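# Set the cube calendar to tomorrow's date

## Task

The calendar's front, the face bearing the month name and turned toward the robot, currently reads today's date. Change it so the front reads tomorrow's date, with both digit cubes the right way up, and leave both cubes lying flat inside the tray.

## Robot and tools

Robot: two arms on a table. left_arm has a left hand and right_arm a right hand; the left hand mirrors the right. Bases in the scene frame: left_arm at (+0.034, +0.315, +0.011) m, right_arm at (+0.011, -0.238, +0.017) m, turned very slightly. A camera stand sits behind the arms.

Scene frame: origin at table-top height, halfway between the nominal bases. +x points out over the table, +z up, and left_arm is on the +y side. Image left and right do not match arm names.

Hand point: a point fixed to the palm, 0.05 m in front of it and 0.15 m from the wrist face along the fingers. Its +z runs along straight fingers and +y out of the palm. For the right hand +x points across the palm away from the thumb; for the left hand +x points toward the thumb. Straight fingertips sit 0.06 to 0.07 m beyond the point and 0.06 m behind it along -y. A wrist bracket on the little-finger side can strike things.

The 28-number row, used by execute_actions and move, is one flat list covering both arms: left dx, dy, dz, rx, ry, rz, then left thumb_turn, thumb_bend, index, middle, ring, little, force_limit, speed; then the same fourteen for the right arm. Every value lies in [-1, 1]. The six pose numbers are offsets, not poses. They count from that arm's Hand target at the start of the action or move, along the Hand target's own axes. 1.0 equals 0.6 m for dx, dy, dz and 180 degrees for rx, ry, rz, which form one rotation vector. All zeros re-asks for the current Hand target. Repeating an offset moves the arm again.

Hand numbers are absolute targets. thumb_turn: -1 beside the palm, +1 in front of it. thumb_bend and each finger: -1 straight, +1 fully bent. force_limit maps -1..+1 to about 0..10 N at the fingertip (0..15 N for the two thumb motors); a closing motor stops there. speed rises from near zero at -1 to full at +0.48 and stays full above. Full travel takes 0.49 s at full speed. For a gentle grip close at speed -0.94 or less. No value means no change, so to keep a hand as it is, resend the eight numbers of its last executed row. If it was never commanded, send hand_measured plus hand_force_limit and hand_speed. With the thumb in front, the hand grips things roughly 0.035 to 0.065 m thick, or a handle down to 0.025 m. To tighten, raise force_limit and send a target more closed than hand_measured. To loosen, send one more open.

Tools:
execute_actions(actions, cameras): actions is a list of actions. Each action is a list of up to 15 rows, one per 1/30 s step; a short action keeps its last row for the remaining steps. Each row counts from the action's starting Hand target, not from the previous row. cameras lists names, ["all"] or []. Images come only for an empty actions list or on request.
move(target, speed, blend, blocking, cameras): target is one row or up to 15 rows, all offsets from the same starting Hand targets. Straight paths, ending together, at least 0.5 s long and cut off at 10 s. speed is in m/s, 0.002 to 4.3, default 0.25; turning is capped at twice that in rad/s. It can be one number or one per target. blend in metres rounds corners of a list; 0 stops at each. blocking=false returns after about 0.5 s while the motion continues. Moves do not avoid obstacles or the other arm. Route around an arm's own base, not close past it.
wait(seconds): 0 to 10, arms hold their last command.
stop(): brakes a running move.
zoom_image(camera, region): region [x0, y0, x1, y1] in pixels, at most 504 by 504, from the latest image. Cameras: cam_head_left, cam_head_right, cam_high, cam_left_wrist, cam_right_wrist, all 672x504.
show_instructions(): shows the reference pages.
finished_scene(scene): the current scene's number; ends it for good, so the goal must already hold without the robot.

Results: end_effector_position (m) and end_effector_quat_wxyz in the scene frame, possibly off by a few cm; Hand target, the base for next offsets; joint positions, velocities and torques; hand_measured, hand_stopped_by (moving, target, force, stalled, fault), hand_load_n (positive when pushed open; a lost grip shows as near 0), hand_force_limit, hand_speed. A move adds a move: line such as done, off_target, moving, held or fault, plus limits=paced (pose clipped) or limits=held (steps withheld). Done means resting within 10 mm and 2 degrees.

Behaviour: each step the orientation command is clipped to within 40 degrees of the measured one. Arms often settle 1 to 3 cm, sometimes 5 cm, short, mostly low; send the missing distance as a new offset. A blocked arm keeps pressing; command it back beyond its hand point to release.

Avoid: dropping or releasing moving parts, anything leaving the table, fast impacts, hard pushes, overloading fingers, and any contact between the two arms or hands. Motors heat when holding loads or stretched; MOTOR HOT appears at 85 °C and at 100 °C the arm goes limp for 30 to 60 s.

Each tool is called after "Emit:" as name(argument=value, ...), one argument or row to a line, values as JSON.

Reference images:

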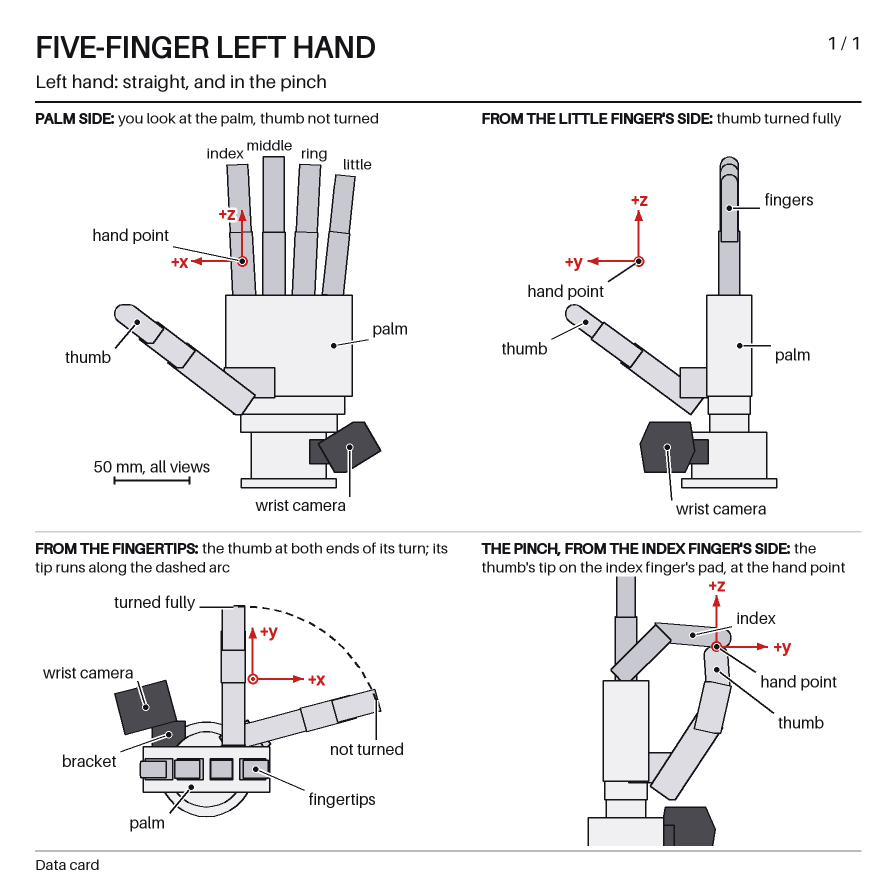

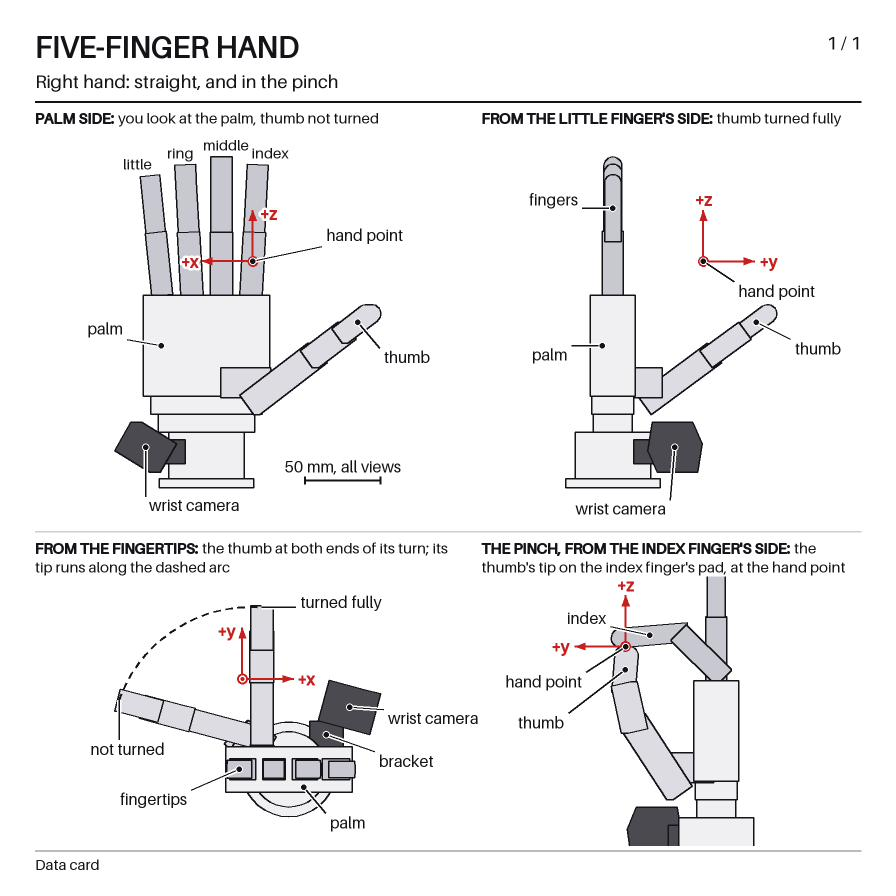

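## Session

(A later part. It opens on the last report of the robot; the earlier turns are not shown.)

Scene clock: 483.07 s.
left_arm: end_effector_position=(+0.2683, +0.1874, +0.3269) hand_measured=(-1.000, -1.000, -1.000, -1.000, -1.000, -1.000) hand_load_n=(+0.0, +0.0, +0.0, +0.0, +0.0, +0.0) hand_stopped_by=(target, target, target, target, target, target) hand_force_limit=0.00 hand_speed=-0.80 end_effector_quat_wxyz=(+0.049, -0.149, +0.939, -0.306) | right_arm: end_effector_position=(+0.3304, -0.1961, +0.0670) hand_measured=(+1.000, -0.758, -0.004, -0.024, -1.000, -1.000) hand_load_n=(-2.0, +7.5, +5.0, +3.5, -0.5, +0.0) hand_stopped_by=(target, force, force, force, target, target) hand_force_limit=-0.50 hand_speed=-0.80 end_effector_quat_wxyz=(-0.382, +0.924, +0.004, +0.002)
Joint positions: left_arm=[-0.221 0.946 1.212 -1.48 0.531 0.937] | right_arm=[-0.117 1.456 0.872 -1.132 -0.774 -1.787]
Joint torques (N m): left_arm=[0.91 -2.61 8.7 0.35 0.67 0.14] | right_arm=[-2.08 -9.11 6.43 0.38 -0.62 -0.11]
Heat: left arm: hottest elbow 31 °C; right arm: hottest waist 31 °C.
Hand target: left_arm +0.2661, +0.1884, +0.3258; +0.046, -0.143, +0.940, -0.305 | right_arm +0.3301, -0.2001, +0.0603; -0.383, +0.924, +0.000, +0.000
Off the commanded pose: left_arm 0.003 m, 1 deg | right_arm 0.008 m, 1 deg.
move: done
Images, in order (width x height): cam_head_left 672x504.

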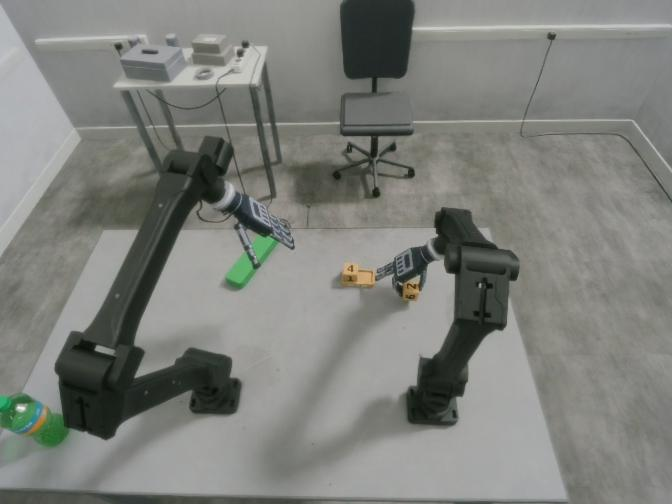

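Emit:
move(
  target=[0,0,0,0,0,0,-1,-1,-1,-1,-1,-1,0,-0.8, 0,0.0177,0.0177,0,0,0,1,-0.6,0.15,0.15,-1,-1,-0.5,-0.8],
  cameras=["cam_head_left"],
  speed=0.05,
)

Emit:
zoom_image(
  camera="cam_head_left",
  region=[370, 220, 460, 320],
)

Scene clock: 490.90 s.
left_arm: end_effector_position=(+0.2683, +0.1874, +0.3269) hand_measured=(-1.000, -1.000, -1.000, -1.000, -1.000, -1.000) hand_load_n=(+0.0, +0.0, +0.0, +0.0, +0.0, +0.0) hand_stopped_by=(target, target, target, target, target, target) hand_force_limit=0.00 hand_speed=-0.80 end_effector_quat_wxyz=(+0.049, -0.149, +0.939, -0.306) | right_arm: end_effector_position=(+0.3317, -0.1963, +0.0534) hand_measured=(+1.000, -0.758, -0.004, -0.024, -1.000, -1.000) hand_load_n=(-2.5, +8.0, +5.0, +3.5, +0.0, +0.0) hand_stopped_by=(target, force, force, force, target, target) hand_force_limit=-0.50 hand_speed=-0.80 end_effector_quat_wxyz=(-0.382, +0.924, +0.005, +0.004)
Joint positions: left_arm=[-0.221 0.946 1.212 -1.48 0.531 0.937] | right_arm=[-0.117 1.479 0.854 -1.087 -0.774 -1.787]
Joint torques (N m): left_arm=[0.85 -2.73 8.69 0.35 0.67 0.14] | right_arm=[-2.08 -9.17 6.15 0.4 -0.62 -0.11]
Heat: left arm: hottest elbow 31 °C; right arm: hottest waist 31 °C.
Hand target: left_arm +0.2661, +0.1884, +0.3258; +0.046, -0.143, +0.940, -0.305 | right_arm +0.3302, -0.2001, +0.0453; -0.383, +0.924, +0.000, +0.000
Off the commanded pose: left_arm 0.003 m, 1 deg | right_arm 0.009 m, 1 deg.
move: done
Images, in order (width x height): cam_head_left 672x504.

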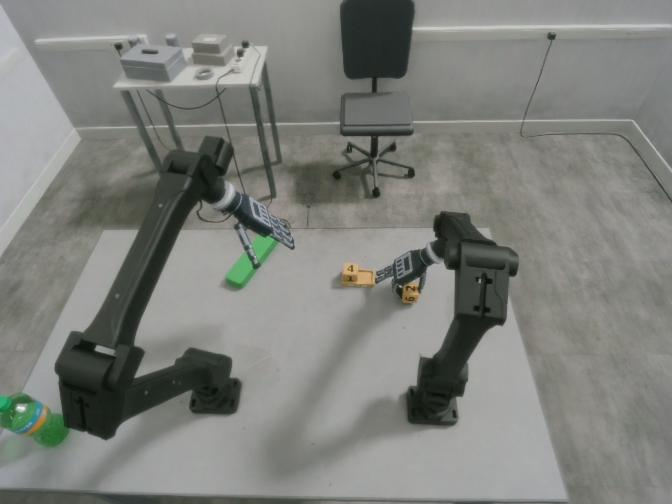

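Scaled by 5.040.

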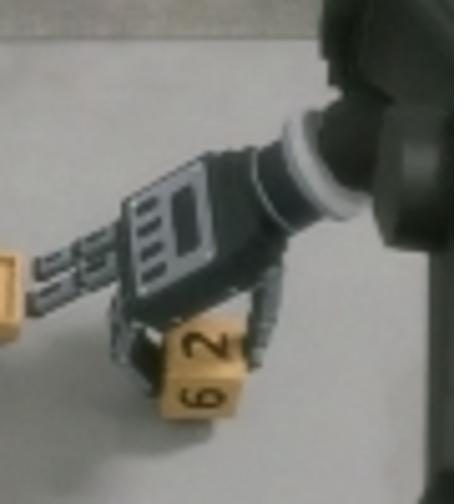

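Emit:
move(
  target=[0,0,0,0,0,0,-1,-1,-1,-1,-1,-1,0,-0.8, 0,0.0094,0.0094,0,0,0,1,-0.6,0.15,0.15,-1,-1,-0.5,-0.8],
  cameras=["cam_head_left"],
  speed=0.05,
)

Emit:
zoom_image(
  camera="cam_head_left",
  region=[370, 220, 460, 320],
)

Scene clock: 496.27 s.
left_arm: end_effector_position=(+0.2683, +0.1874, +0.3269) hand_measured=(-1.000, -1.000, -1.000, -1.000, -1.000, -1.000) hand_load_n=(+0.0, +0.0, +0.0, +0.0, +0.0, +0.0) hand_stopped_by=(target, target, target, target, target, target) hand_force_limit=0.00 hand_speed=-0.80 end_effector_quat_wxyz=(+0.049, -0.149, +0.939, -0.306) | right_arm: end_effector_position=(+0.3322, -0.1963, +0.0458) hand_measured=(+1.000, -0.758, -0.004, -0.024, -1.000, -1.000) hand_load_n=(-2.0, +7.5, +5.0, +3.5, +0.0, +0.0) hand_stopped_by=(target, force, force, force, target, target) hand_force_limit=-0.50 hand_speed=-0.80 end_effector_quat_wxyz=(-0.382, +0.924, +0.006, +0.005)
Joint positions: left_arm=[-0.221 0.946 1.212 -1.48 0.531 0.937] | right_arm=[-0.117 1.493 0.845 -1.062 -0.774 -1.787]
Joint torques (N m): left_arm=[0.85 -2.67 8.75 0.34 0.66 0.13] | right_arm=[-2.08 -8.88 5.98 0.34 -0.62 -0.11]
Heat: left arm: hottest elbow 31 °C; right arm: hottest waist 31 °C.
Hand target: left_arm +0.2661, +0.1884, +0.3258; +0.046, -0.143, +0.940, -0.305 | right_arm +0.3302, -0.2001, +0.0373; -0.383, +0.924, +0.000, +0.000
Off the commanded pose: left_arm 0.003 m, 1 deg | right_arm 0.009 m, 1 deg.
move: done
Images, in order (width x height): cam_head_left 672x504.

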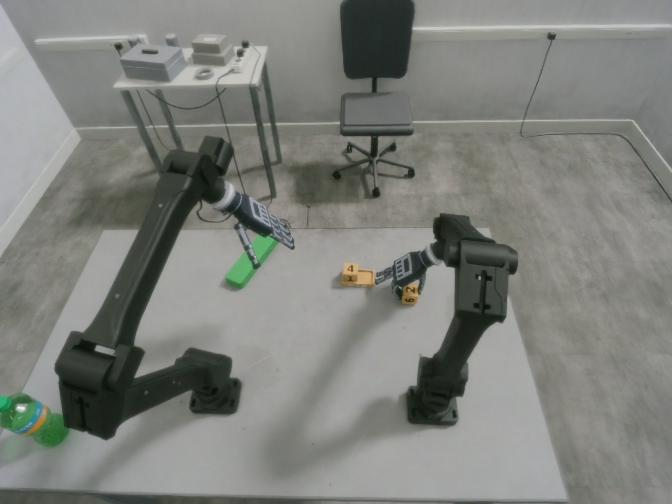

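Scaled by 5.040.

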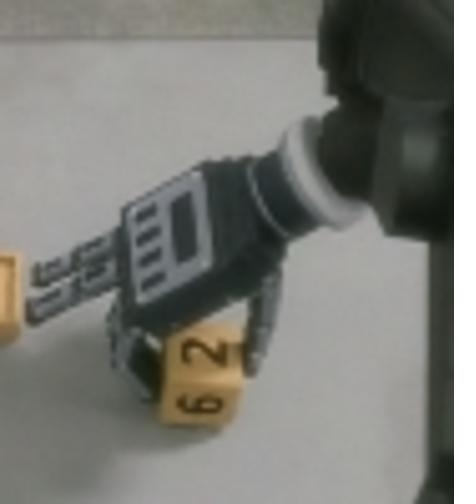

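Emit:
move(
  target=[0,0,0,0,0,0,-1,-1,-1,-1,-1,-1,0,-0.8, 0,0.0082,0.0082,0,0,0,1,-0.6,0.15,0.15,-1,-1,-0.5,-0.8],
  cameras=["cam_head_left"],
  speed=0.05,
)

Emit:
zoom_image(
  camera="cam_head_left",
  region=[370, 220, 460, 320],
)

Scene clock: 501.27 s.
left_arm: end_effector_position=(+0.2683, +0.1874, +0.3269) hand_measured=(-1.000, -1.000, -1.000, -1.000, -1.000, -1.000) hand_load_n=(+0.0, +0.0, +0.0, +0.5, +0.0, -0.5) hand_stopped_by=(target, target, target, target, target, target) hand_force_limit=0.00 hand_speed=-0.80 end_effector_quat_wxyz=(+0.049, -0.149, +0.939, -0.306) | right_arm: end_effector_position=(+0.3333, -0.1966, +0.0403) hand_measured=(+1.000, -0.758, -0.004, -0.024, -1.000, -1.000) hand_load_n=(-1.5, +6.0, +3.0, +3.5, +0.0, +0.0) hand_stopped_by=(target, force, force, force, target, target) hand_force_limit=-0.50 hand_speed=-0.80 end_effector_quat_wxyz=(-0.381, +0.924, +0.006, +0.007)
Joint positions: left_arm=[-0.221 0.946 1.212 -1.48 0.531 0.937] | right_arm=[-0.118 1.503 0.839 -1.042 -0.774 -1.787]
Joint torques (N m): left_arm=[0.79 -2.67 8.7 0.39 0.66 0.14] | right_arm=[-2.08 -8.94 5.78 0.43 -0.62 -0.11]
Heat: left arm: hottest elbow 31 °C; right arm: hottest waist 31 °C.
Hand target: left_arm +0.2661, +0.1884, +0.3258; +0.046, -0.143, +0.940, -0.305 | right_arm +0.3302, -0.2002, +0.0304; -0.383, +0.924, +0.000, +0.000
Off the commanded pose: left_arm 0.003 m, 1 deg | right_arm 0.011 m, 1 deg.
move: off_target (right_arm)
Images, in order (width x height): cam_head_left 672x504.

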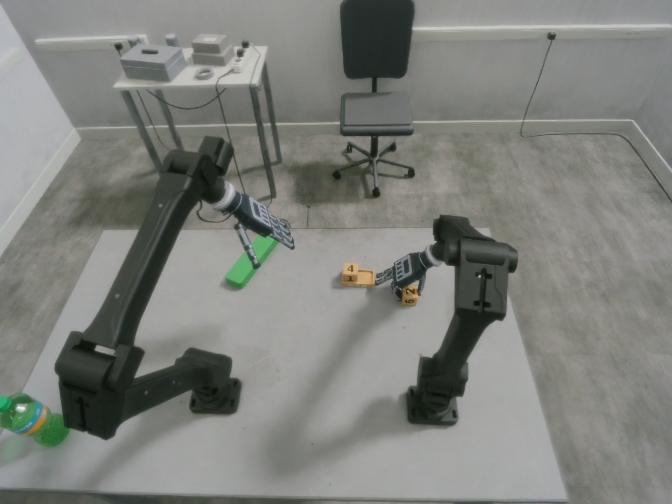

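Scaled by 5.040.

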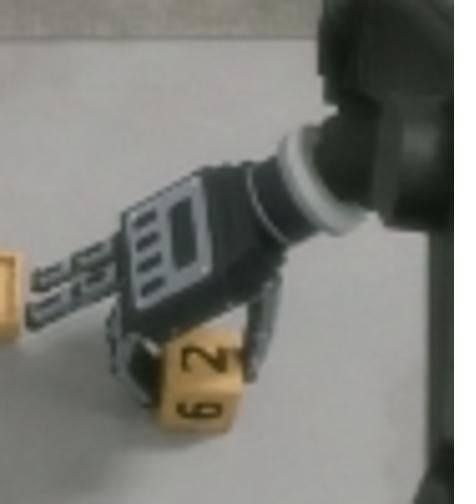

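Emit:
move(
  target=[
    [0,0,0,0,0,0,-1,-1,-1,-1,-1,-1,0,-0.8, 0,0,0,0,0,0,1,-1,-0.5,-0.5,-1,-1,-0.5,-0.6],
    [0,0,0,0,0,0,-1,-1,-1,-1,-1,-1,0,-0.8, 0,-0.1414,-0.1414,0,0,0,1,-1,-0.5,-0.5,-1,-1,-0.5,-0.6],
  ],
  cameras=["cam_head_left","cam_high","cam_right_wrist"],
  speed=0.15,
)

Emit:
zoom_image(
  camera="cam_head_left",
  region=[330, 220, 450, 320],
)

Scene clock: 510.67 s.
left_arm: end_effector_position=(+0.2683, +0.1874, +0.3269) hand_measured=(-1.000, -1.000, -1.000, -1.000, -1.000, -1.000) hand_load_n=(+0.0, +0.0, +0.0, +0.0, +0.0, +0.0) hand_stopped_by=(target, target, target, target, target, target) hand_force_limit=0.00 hand_speed=-0.80 end_effector_quat_wxyz=(+0.049, -0.149, +0.939, -0.306) | right_arm: end_effector_position=(+0.3179, -0.1943, +0.1391) hand_measured=(+1.000, -1.000, -0.500, -0.500, -1.000, -1.000) hand_load_n=(+0.0, +0.0, +0.0, +0.0, +0.0, +0.0) hand_stopped_by=(target, target, target, target, target, target) hand_force_limit=-0.50 hand_speed=-0.60 end_effector_quat_wxyz=(-0.385, +0.923, -0.003, -0.017)
Joint positions: left_arm=[-0.221 0.946 1.212 -1.48 0.531 0.937] | right_arm=[-0.118 1.355 0.976 -1.377 -0.774 -1.787]
Joint torques (N m): left_arm=[0.67 -2.55 8.73 0.36 0.66 0.15] | right_arm=[-2.02 -9.64 10.3 -0.43 -0.61 -0.1]
Heat: left arm: hottest elbow 31 °C; right arm: hottest waist 31 °C.
Hand target: left_arm +0.2661, +0.1884, +0.3258; +0.046, -0.143, +0.940, -0.305 | right_arm +0.3302, -0.2001, +0.1503; -0.383, +0.924, +0.000, +0.000
Off the commanded pose: left_arm 0.003 m, 1 deg | right_arm 0.018 m, 2 deg.
move: off_target (right_arm)
Images, in order (width x height): cam_head_left 672x504, cam_high 672x504, cam_right_wrist 672x504.

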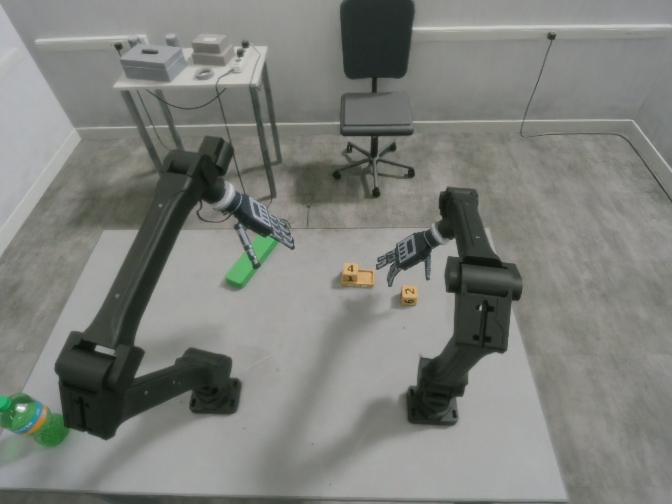

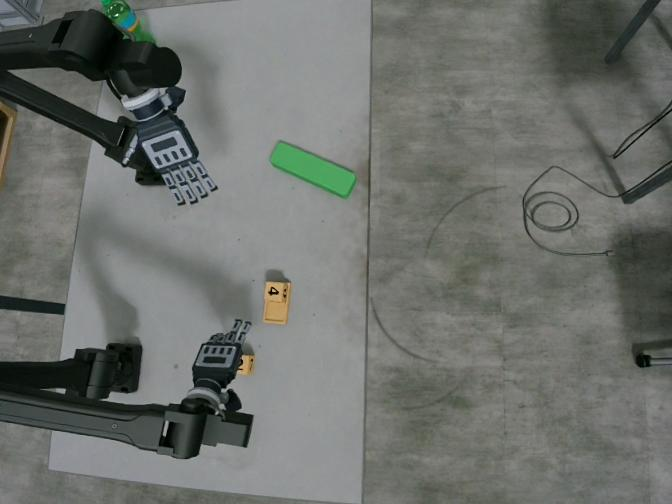

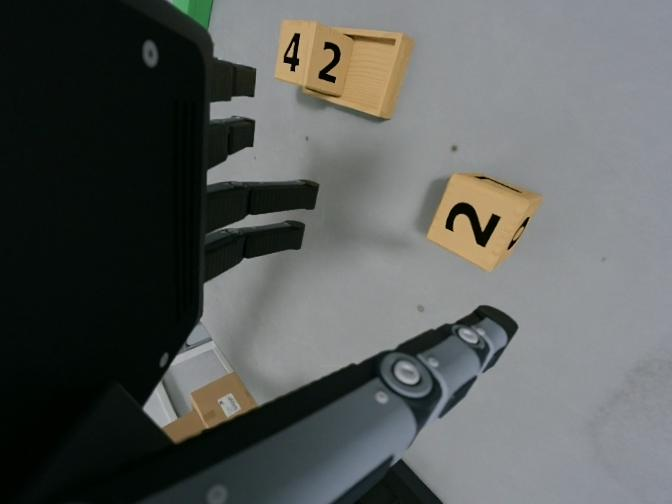

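Scaled by 4.200.

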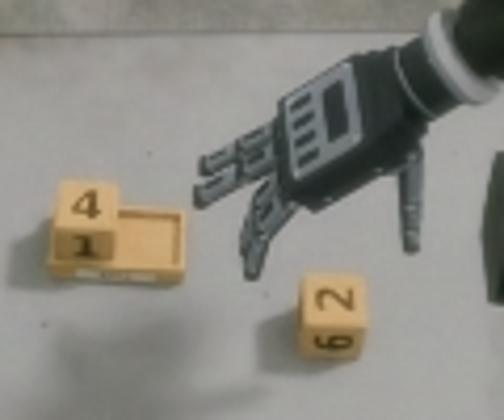

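Emit:
zoom_image(
  camera="cam_right_wrist",
  region=[410, 150, 570, 290],
)

Scaled by 3.150.

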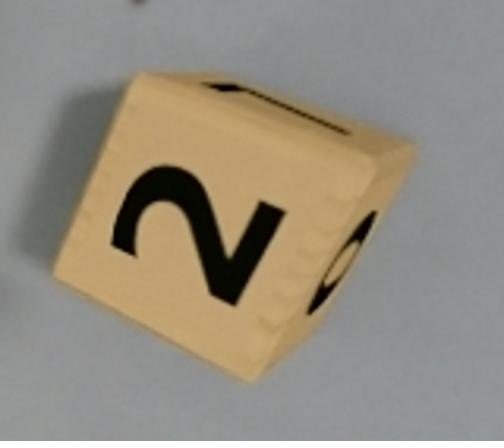

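Emit:
move(
  target=[0,0,0,0,0,0,-1,-1,-1,-1,-1,-1,0,-0.8, 0.033,-0.177,0.059,0,0.3535,0.3535,1,-1,-0.5,-0.5,-1,-1,-0.5,-0.6],
  cameras=["cam_right_wrist"],
  speed=0.25,
)

Scene clock: 573.27 s.
left_arm: end_effector_position=(+0.2683, +0.1874, +0.3269) hand_measured=(-1.000, -1.000, -1.000, -1.000, -1.000, -1.000) hand_load_n=(+0.0, +0.0, +0.0, +0.0, +0.0, +0.0) hand_stopped_by=(target, target, target, target, target, target) hand_force_limit=0.00 hand_speed=-0.80 end_effector_quat_wxyz=(+0.049, -0.149, +0.939, -0.306) | right_arm: end_effector_position=(+0.3436, -0.1066, +0.1880) hand_measured=(+1.000, -1.000, -0.500, -0.500, -1.000, -1.000) hand_load_n=(+0.0, +0.0, +0.0, +0.0, -0.5, +0.0) hand_stopped_by=(target, target, target, target, target, target) hand_force_limit=-0.50 hand_speed=-0.60 end_effector_quat_wxyz=(-0.263, +0.656, -0.653, +0.270)
Joint positions: left_arm=[-0.221 0.946 1.212 -1.48 0.531 0.937] | right_arm=[0.435 0.885 0.731 -0.688 0.286 0.291]
Joint torques (N m): left_arm=[0.91 -2.73 8.73 0.38 0.66 0.13] | right_arm=[-0.38 -3.96 12 1.28 0.18 0.1]
Heat: left arm: hottest elbow 31 °C; right arm: hottest elbow 32 °C.
Hand target: left_arm +0.2661, +0.1884, +0.3258; +0.046, -0.143, +0.940, -0.305 | right_arm +0.3499, -0.1000, +0.2004; -0.271, +0.654, -0.653, +0.270
Off the commanded pose: left_arm 0.003 m, 1 deg | right_arm 0.015 m, 1 deg.
move: off_target (right_arm)
Images, in order (width x height): cam_right_wrist 672x504.

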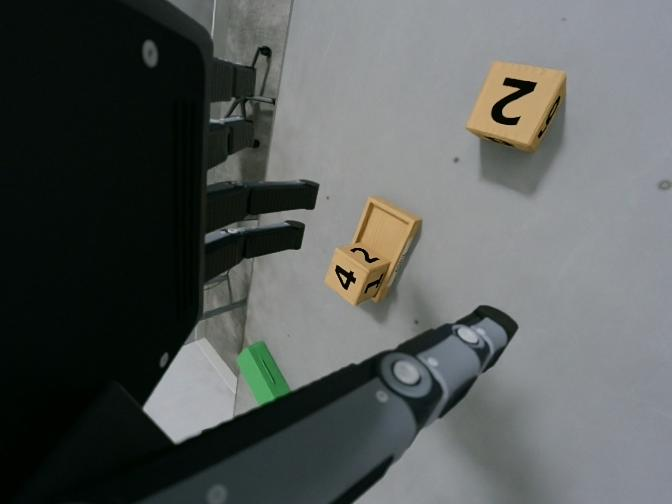

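Emit:
move(
  target=[0,0,0,0,0,0,-1,-1,-1,-1,-1,-1,0,-0.8, 0,0.0955,0.1167,0,0.2357,-0.2357,1,-1,-0.5,-0.5,-1,-1,-0.5,-0.6],
  cameras=["all"],
  speed=0.25,
)

Scene clock: 581.90 s.
left_arm: end_effector_position=(+0.2683, +0.1874, +0.3269) hand_measured=(-1.000, -1.000, -1.000, -1.000, -1.000, -1.000) hand_load_n=(+0.0, +0.0, +0.0, +0.0, +0.0, +0.0) hand_stopped_by=(target, target, target, target, target, target) hand_force_limit=0.00 hand_speed=-0.80 end_effector_quat_wxyz=(+0.049, -0.149, +0.939, -0.306) | right_arm: end_effector_position=(+0.3506, -0.1137, +0.1048) hand_measured=(+1.000, -1.000, -0.500, -0.500, -1.000, -1.000) hand_load_n=(+0.0, +0.0, +0.0, +0.0, -0.5, +0.0) hand_stopped_by=(target, target, target, target, target, target) hand_force_limit=-0.50 hand_speed=-0.60 end_effector_quat_wxyz=(+0.103, +0.704, -0.427, +0.558)
Joint positions: left_arm=[-0.221 0.946 1.212 -1.48 0.531 0.937] | right_arm=[0.854 1.492 0.828 -0.856 1.207 0.308]
Joint torques (N m): left_arm=[0.79 -2.73 8.73 0.32 0.66 0.15] | right_arm=[-0.38 -9.7 9.54 -0.03 0.77 0.06]
Heat: left arm: hottest elbow 31 °C; right arm: hottest elbow 33 °C.
Hand target: left_arm +0.2661, +0.1884, +0.3258; +0.046, -0.143, +0.940, -0.305 | right_arm +0.3589, -0.1000, +0.1103; +0.092, +0.701, -0.430, +0.561
Off the commanded pose: left_arm 0.003 m, 1 deg | right_arm 0.017 m, 1 deg.
move: off_target (right_arm)

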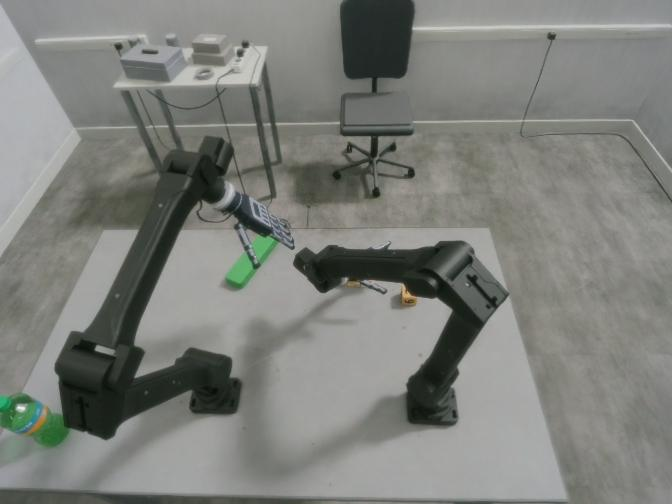

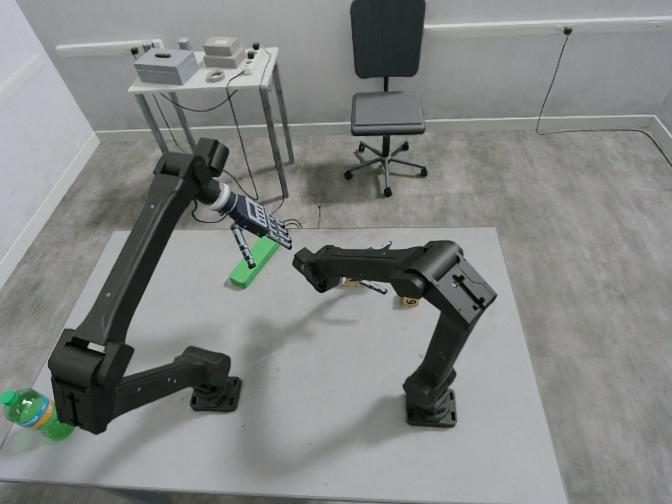

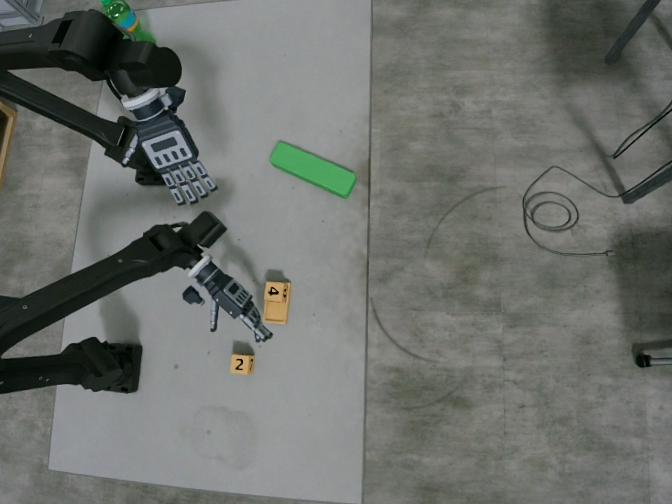

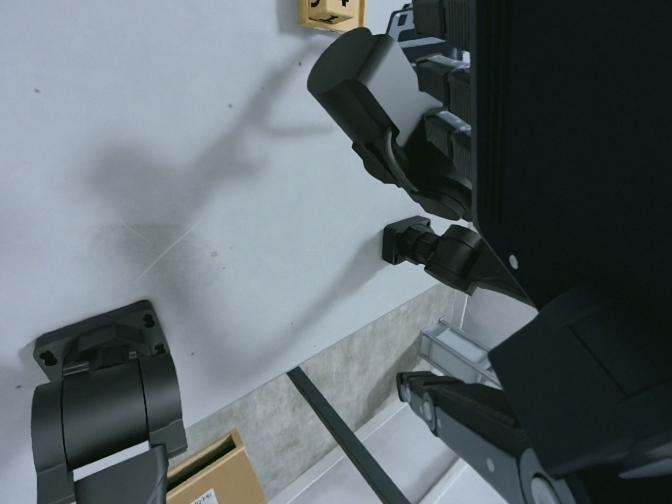

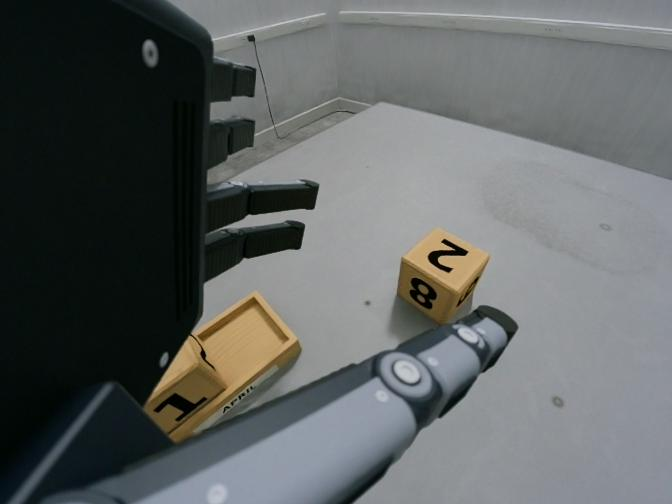

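Emit:
move(
  target=[0,0,0,0,0,0,-1,-1,-1,-1,-1,-1,0,-0.8, -0.0427,0.0385,0.0455,0,0,0,1,-1,-0.5,-0.5,-1,-1,-0.5,-0.6],
  cameras=["cam_right_wrist","cam_high"],
  speed=0.15,
)

Scene clock: 594.20 s.
left_arm: end_effector_position=(+0.2683, +0.1874, +0.3269) hand_measured=(-1.000, -1.000, -1.000, -1.000, -1.000, -1.000) hand_load_n=(+0.0, +0.0, +0.0, +0.0, +0.0, +0.0) hand_stopped_by=(target, target, target, target, target, target) hand_force_limit=0.00 hand_speed=-0.80 end_effector_quat_wxyz=(+0.049, -0.149, +0.939, -0.306) | right_arm: end_effector_position=(+0.3618, -0.1131, +0.0772) hand_measured=(+1.000, -1.000, -0.500, -0.500, -1.000, -1.000) hand_load_n=(+0.0, +0.0, +0.0, +0.0, +0.0, +0.0) hand_stopped_by=(target, target, target, target, target, target) hand_force_limit=-0.50 hand_speed=-0.60 end_effector_quat_wxyz=(+0.083, +0.699, -0.432, +0.564)
Joint positions: left_arm=[-0.221 0.946 1.212 -1.48 0.531 0.937] | right_arm=[0.835 1.529 0.776 -0.644 1.207 0.223]
Joint torques (N m): left_arm=[1.03 -2.67 8.72 0.34 0.66 0.14] | right_arm=[-1.9 -9.7 5.93 1.01 0.63 -0.15]
Heat: left arm: hottest elbow 31 °C; right arm: hottest elbow 32 °C.
Hand target: left_arm +0.2661, +0.1884, +0.3258; +0.046, -0.143, +0.940, -0.305 | right_arm +0.3618, -0.1180, +0.0703; +0.092, +0.702, -0.430, +0.561
Off the commanded pose: left_arm 0.003 m, 1 deg | right_arm 0.008 m, 1 deg.
move: done
Images, in order (width x height): cam_high 672x504, cam_right_wrist 672x504.

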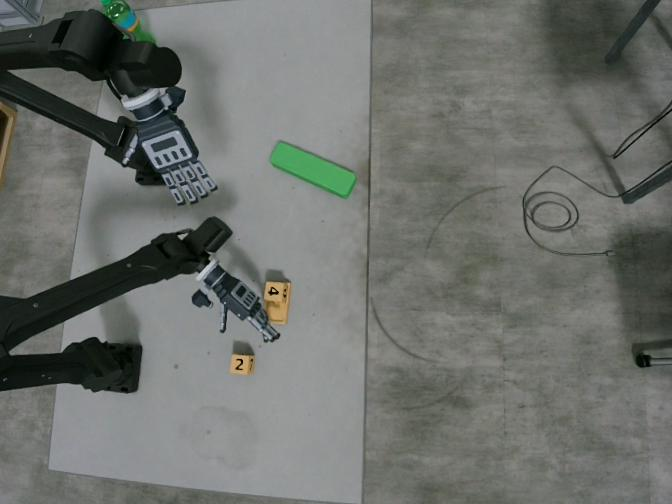

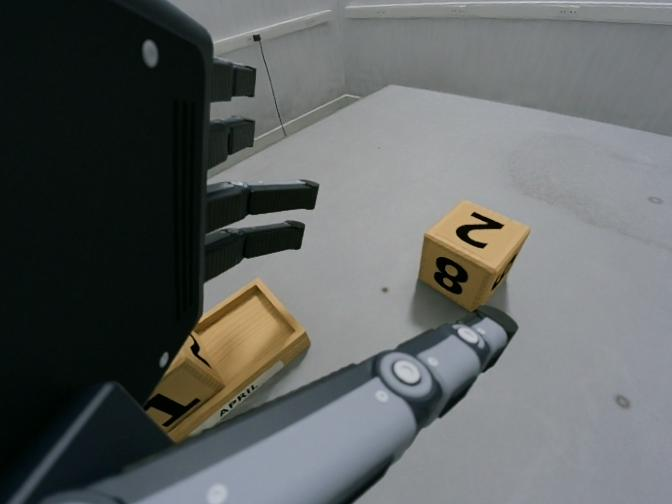

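Emit:
move(
  target=[0,0,0,0,0,0,-1,-1,-1,-1,-1,-1,0,-0.8, 0,0.0531,0.0531,0,0,0,1,-1,-0.5,-0.5,-1,-1,-0.5,-0.6],
  cameras=["cam_right_wrist","cam_high","cam_head_left"],
  speed=0.1,
)

Scene clock: 611.17 s.
left_arm: end_effector_position=(+0.2683, +0.1874, +0.3269) hand_measured=(-1.000, -1.000, -1.000, -1.000, -1.000, -1.000) hand_load_n=(+0.0, +0.0, +0.0, +0.0, +0.0, +0.0) hand_stopped_by=(target, target, target, target, target, target) hand_force_limit=0.00 hand_speed=-0.80 end_effector_quat_wxyz=(+0.049, -0.149, +0.939, -0.306) | right_arm: end_effector_position=(+0.3617, -0.1542, +0.0465) hand_measured=(+1.000, -1.000, -0.500, -0.500, -1.000, -1.000) hand_load_n=(+0.0, +0.0, +0.0, +0.0, +0.0, +0.0) hand_stopped_by=(target, target, target, target, target, target) hand_force_limit=-0.50 hand_speed=-0.60 end_effector_quat_wxyz=(+0.094, +0.702, -0.428, +0.561)
Joint positions: left_arm=[-0.221 0.946 1.212 -1.48 0.531 0.937] | right_arm=[0.751 1.529 0.643 -0.338 1.186 0.01]
Joint torques (N m): left_arm=[0.91 -2.67 8.72 0.36 0.67 0.14] | right_arm=[-1.73 -10.93 5.18 1.32 0.56 -0.2]
Heat: left arm: hottest elbow 31 °C; right arm: hottest elbow 32 °C.
Hand target: left_arm +0.2661, +0.1884, +0.3258; +0.046, -0.143, +0.940, -0.305 | right_arm +0.3618, -0.1571, +0.0477; +0.092, +0.701, -0.430, +0.561
Off the commanded pose: left_arm 0.003 m, 1 deg | right_arm 0.003 m, 0 deg.
move: done
Images, in order (width x height): cam_head_left 672x504, cam_high 672x504, cam_right_wrist 672x504.

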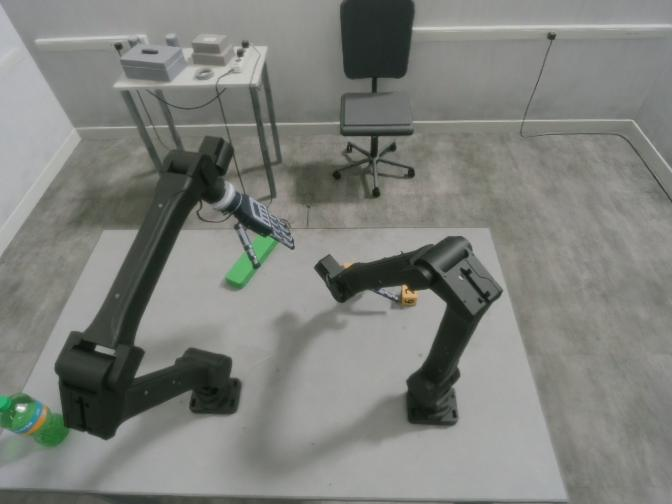

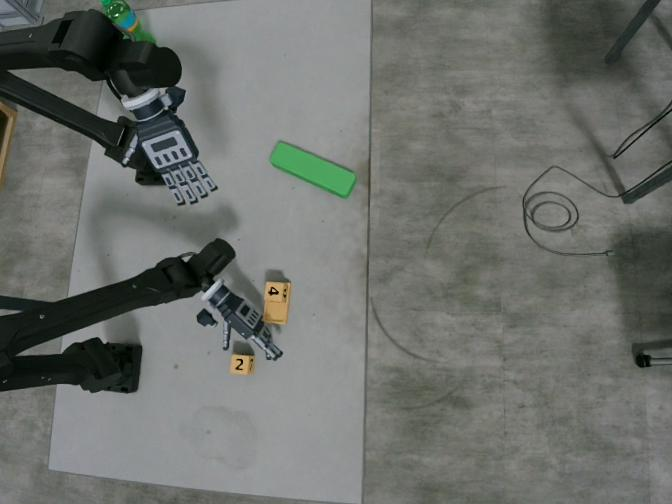

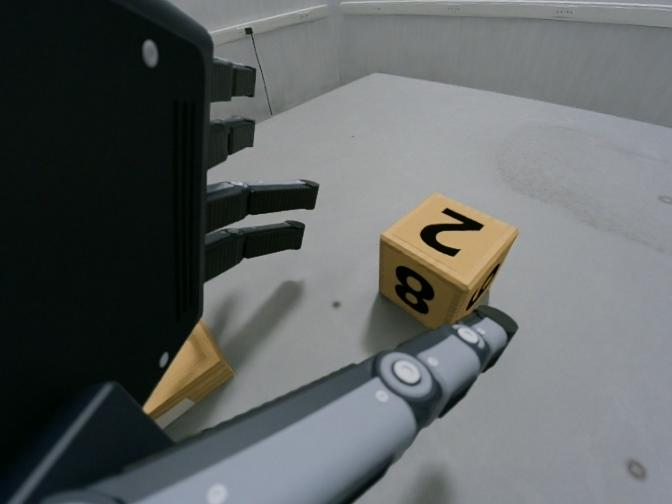

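Emit:
zoom_image(
  camera="cam_high",
  region=[190, 280, 300, 390],
)

Scaled by 4.582.

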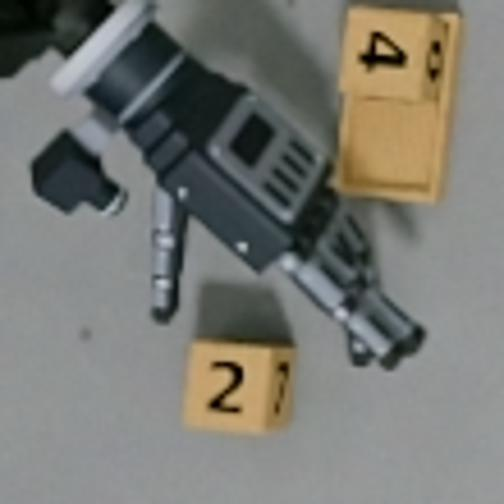

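Emit:
move(
  target=[0,0,0,0,0,0,-1,-1,-1,-1,-1,-1,0,-0.8, 0.0067,0.048,0.048,0,0,0,1,-1,-0.5,-0.5,-1,-1,-0.5,-0.6],
  cameras=["cam_right_wrist","cam_high","cam_head_left"],
  speed=0.06,
)

Emit:
zoom_image(
  camera="cam_high",
  region=[190, 280, 300, 390],
)

Scene clock: 628.23 s.
left_arm: end_effector_position=(+0.2683, +0.1874, +0.3269) hand_measured=(-1.000, -1.000, -1.000, -1.000, -1.000, -1.000) hand_load_n=(+0.0, +0.0, +0.0, +0.0, +0.0, +0.0) hand_stopped_by=(target, target, target, target, target, target) hand_force_limit=0.00 hand_speed=-0.80 end_effector_quat_wxyz=(+0.049, -0.149, +0.939, -0.306) | right_arm: end_effector_position=(+0.3619, -0.1904, +0.0291) hand_measured=(+1.000, -1.000, -0.500, -0.500, -1.000, -1.000) hand_load_n=(+0.5, +0.0, +0.0, +0.0, -0.5, +0.0) hand_stopped_by=(target, target, target, target, target, target) hand_force_limit=-0.50 hand_speed=-0.60 end_effector_quat_wxyz=(+0.094, +0.704, -0.427, +0.560)
Joint positions: left_arm=[-0.221 0.946 1.212 -1.48 0.531 0.937] | right_arm=[0.665 1.521 0.531 -0.05 1.147 -0.193]
Joint torques (N m): left_arm=[0.73 -2.78 8.68 0.38 0.66 0.13] | right_arm=[-1.96 -10.29 4.64 1.63 0.5 -0.15]
Heat: left arm: hottest elbow 31 °C; right arm: hottest waist 31 °C.
Hand target: left_arm +0.2661, +0.1884, +0.3258; +0.046, -0.143, +0.940, -0.305 | right_arm +0.3619, -0.1943, +0.0309; +0.092, +0.701, -0.430, +0.561
Off the commanded pose: left_arm 0.003 m, 1 deg | right_arm 0.004 m, 0 deg.
move: done
Images, in order (width x height): cam_head_left 672x504, cam_high 672x504, cam_right_wrist 672x504.

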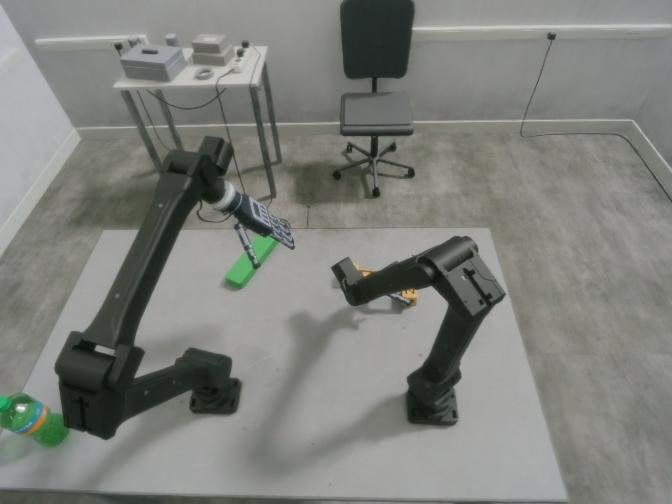

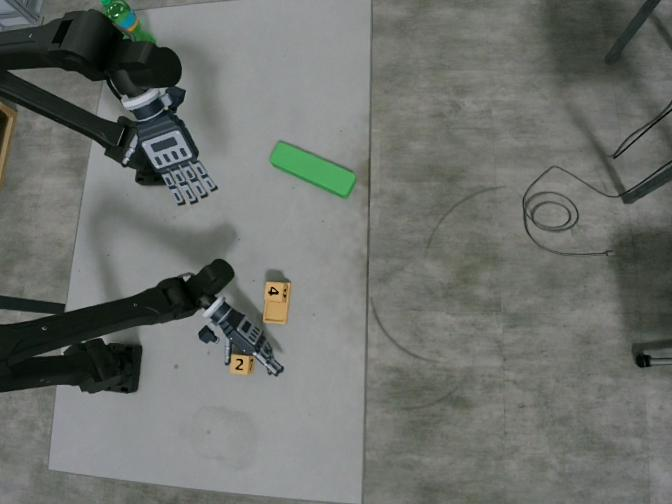

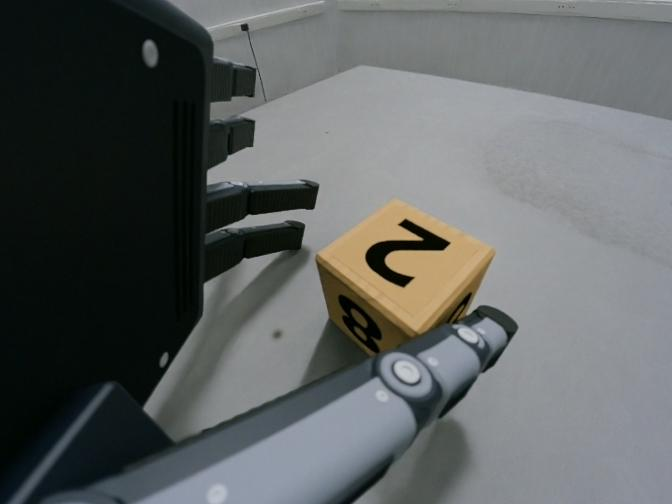

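Scaled by 4.582.

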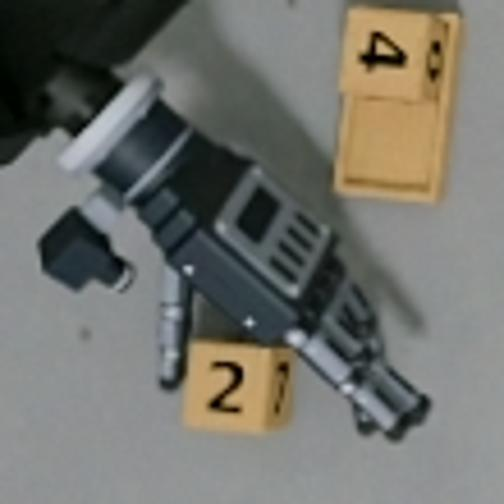

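Emit:
move(
  target=[0,0,0,0,0,0,-1,-1,-1,-1,-1,-1,0,-0.8, -0.002,0.0118,0.0118,0,0,0,1,-1,-0.5,-0.5,-1,-1,-0.5,-0.6],
  cameras=["cam_right_wrist","cam_high"],
  speed=0.06,
)

Emit:
zoom_image(
  camera="cam_high",
  region=[190, 280, 300, 390],
)

Scene clock: 636.90 s.
left_arm: end_effector_position=(+0.2683, +0.1874, +0.3269) hand_measured=(-1.000, -1.000, -1.000, -1.000, -1.000, -1.000) hand_load_n=(+0.0, +0.0, +0.0, +0.0, +0.0, +0.0) hand_stopped_by=(target, target, target, target, target, target) hand_force_limit=0.00 hand_speed=-0.80 end_effector_quat_wxyz=(+0.049, -0.149, +0.939, -0.306) | right_arm: end_effector_position=(+0.3643, -0.1956, +0.0275) hand_measured=(+1.000, -1.000, -0.500, -0.500, -1.000, -1.000) hand_load_n=(+0.5, +0.0, +0.0, +0.0, +0.0, +0.0) hand_stopped_by=(target, target, target, target, target, target) hand_force_limit=-0.50 hand_speed=-0.60 end_effector_quat_wxyz=(+0.088, +0.700, -0.428, +0.564)
Joint positions: left_arm=[-0.221 0.946 1.212 -1.48 0.531 0.937] | right_arm=[0.648 1.521 0.51 0.025 1.14 -0.236]
Joint torques (N m): left_arm=[0.79 -2.9 8.69 0.39 0.67 0.14] | right_arm=[-2.26 -9.41 4.3 1.58 0.33 -0.15]
Heat: left arm: hottest elbow 31 °C; right arm: hottest waist 31 °C.
Hand target: left_arm +0.2661, +0.1884, +0.3258; +0.046, -0.143, +0.940, -0.305 | right_arm +0.3619, -0.2024, +0.0248; +0.092, +0.701, -0.430, +0.561
Off the commanded pose: left_arm 0.003 m, 1 deg | right_arm 0.008 m, 1 deg.
move: done
Images, in order (width x height): cam_high 672x504, cam_right_wrist 672x504.

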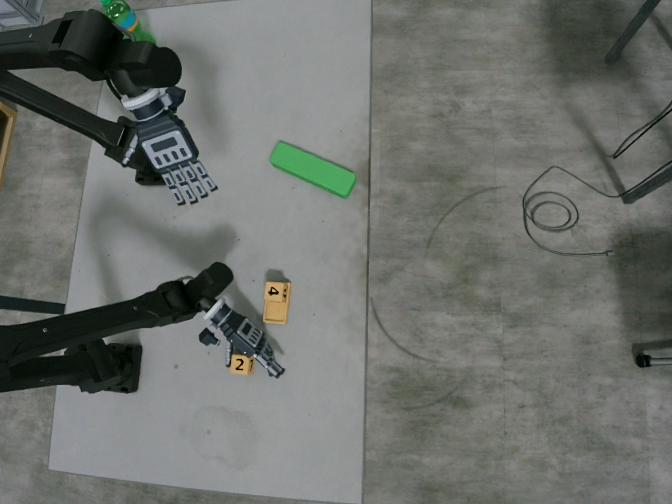

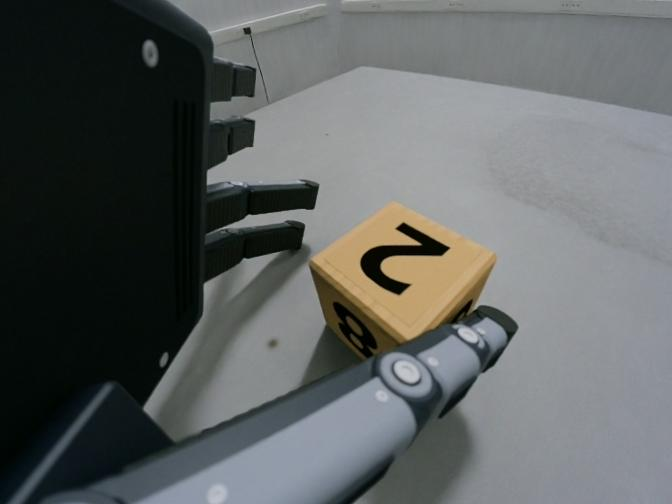

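Scaled by 4.582.

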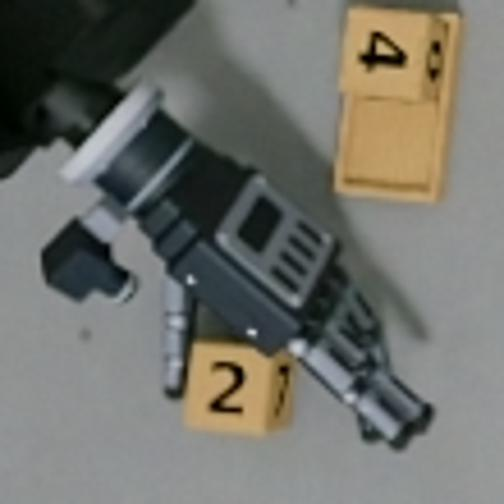

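Emit:
move(
  target=[0,0,0,0,0,0,-1,-1,-1,-1,-1,-1,0,-0.8, 0,0,0,0,0,0,1,-0.6,0.15,0.15,-1,-1,-0.5,-0.85],
  cameras=["cam_right_wrist","cam_high"],
  speed=0.06,
)

Emit:
zoom_image(
  camera="cam_high",
  region=[190, 280, 300, 390],
)

Scene clock: 644.57 s.
left_arm: end_effector_position=(+0.2683, +0.1874, +0.3269) hand_measured=(-1.000, -1.000, -1.000, -1.000, -1.000, -1.000) hand_load_n=(+0.0, +0.0, +0.0, +0.0, +0.0, +0.0) hand_stopped_by=(target, target, target, target, target, target) hand_force_limit=0.00 hand_speed=-0.80 end_effector_quat_wxyz=(+0.049, -0.149, +0.939, -0.306) | right_arm: end_effector_position=(+0.3629, -0.1970, +0.0259) hand_measured=(+1.000, -0.754, -0.002, -0.016, -1.000, -1.000) hand_load_n=(-1.5, +8.5, +4.5, +3.5, +0.0, +0.0) hand_stopped_by=(target, force, force, force, target, target) hand_force_limit=-0.50 hand_speed=-0.85 end_effector_quat_wxyz=(+0.089, +0.702, -0.428, +0.562)
Joint positions: left_arm=[-0.221 0.946 1.212 -1.48 0.531 0.937] | right_arm=[0.646 1.521 0.506 0.027 1.135 -0.238]
Joint torques (N m): left_arm=[0.79 -2.61 8.76 0.36 0.65 0.14] | right_arm=[-2.08 -9.35 4.6 1.54 0.5 -0.14]
Heat: left arm: hottest elbow 31 °C; right arm: hottest waist 31 °C.
Hand target: left_arm +0.2661, +0.1884, +0.3258; +0.046, -0.143, +0.940, -0.305 | right_arm +0.3618, -0.2024, +0.0248; +0.092, +0.701, -0.430, +0.561
Off the commanded pose: left_arm 0.003 m, 1 deg | right_arm 0.006 m, 0 deg.
move: done
Images, in order (width x height): cam_high 672x504, cam_right_wrist 672x504.

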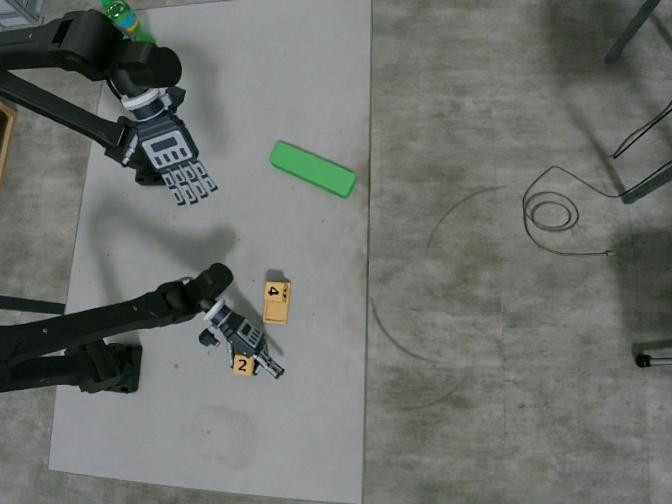

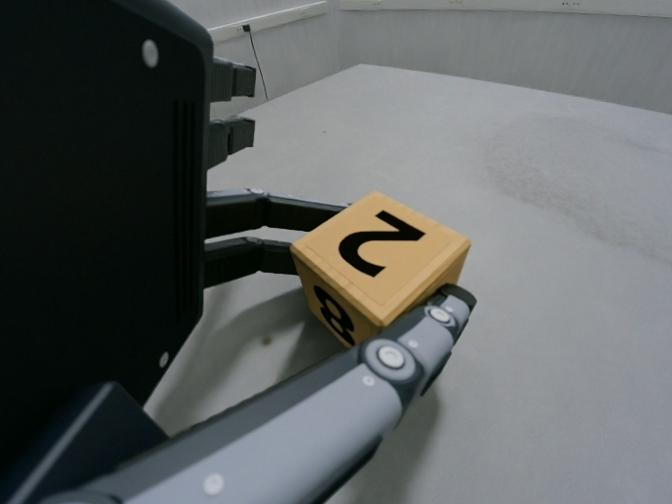

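Scaled by 4.582.

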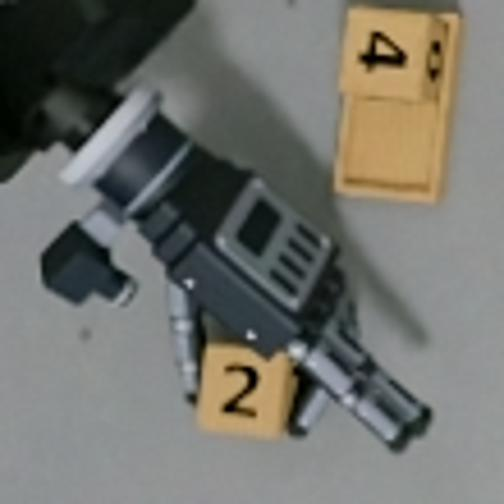

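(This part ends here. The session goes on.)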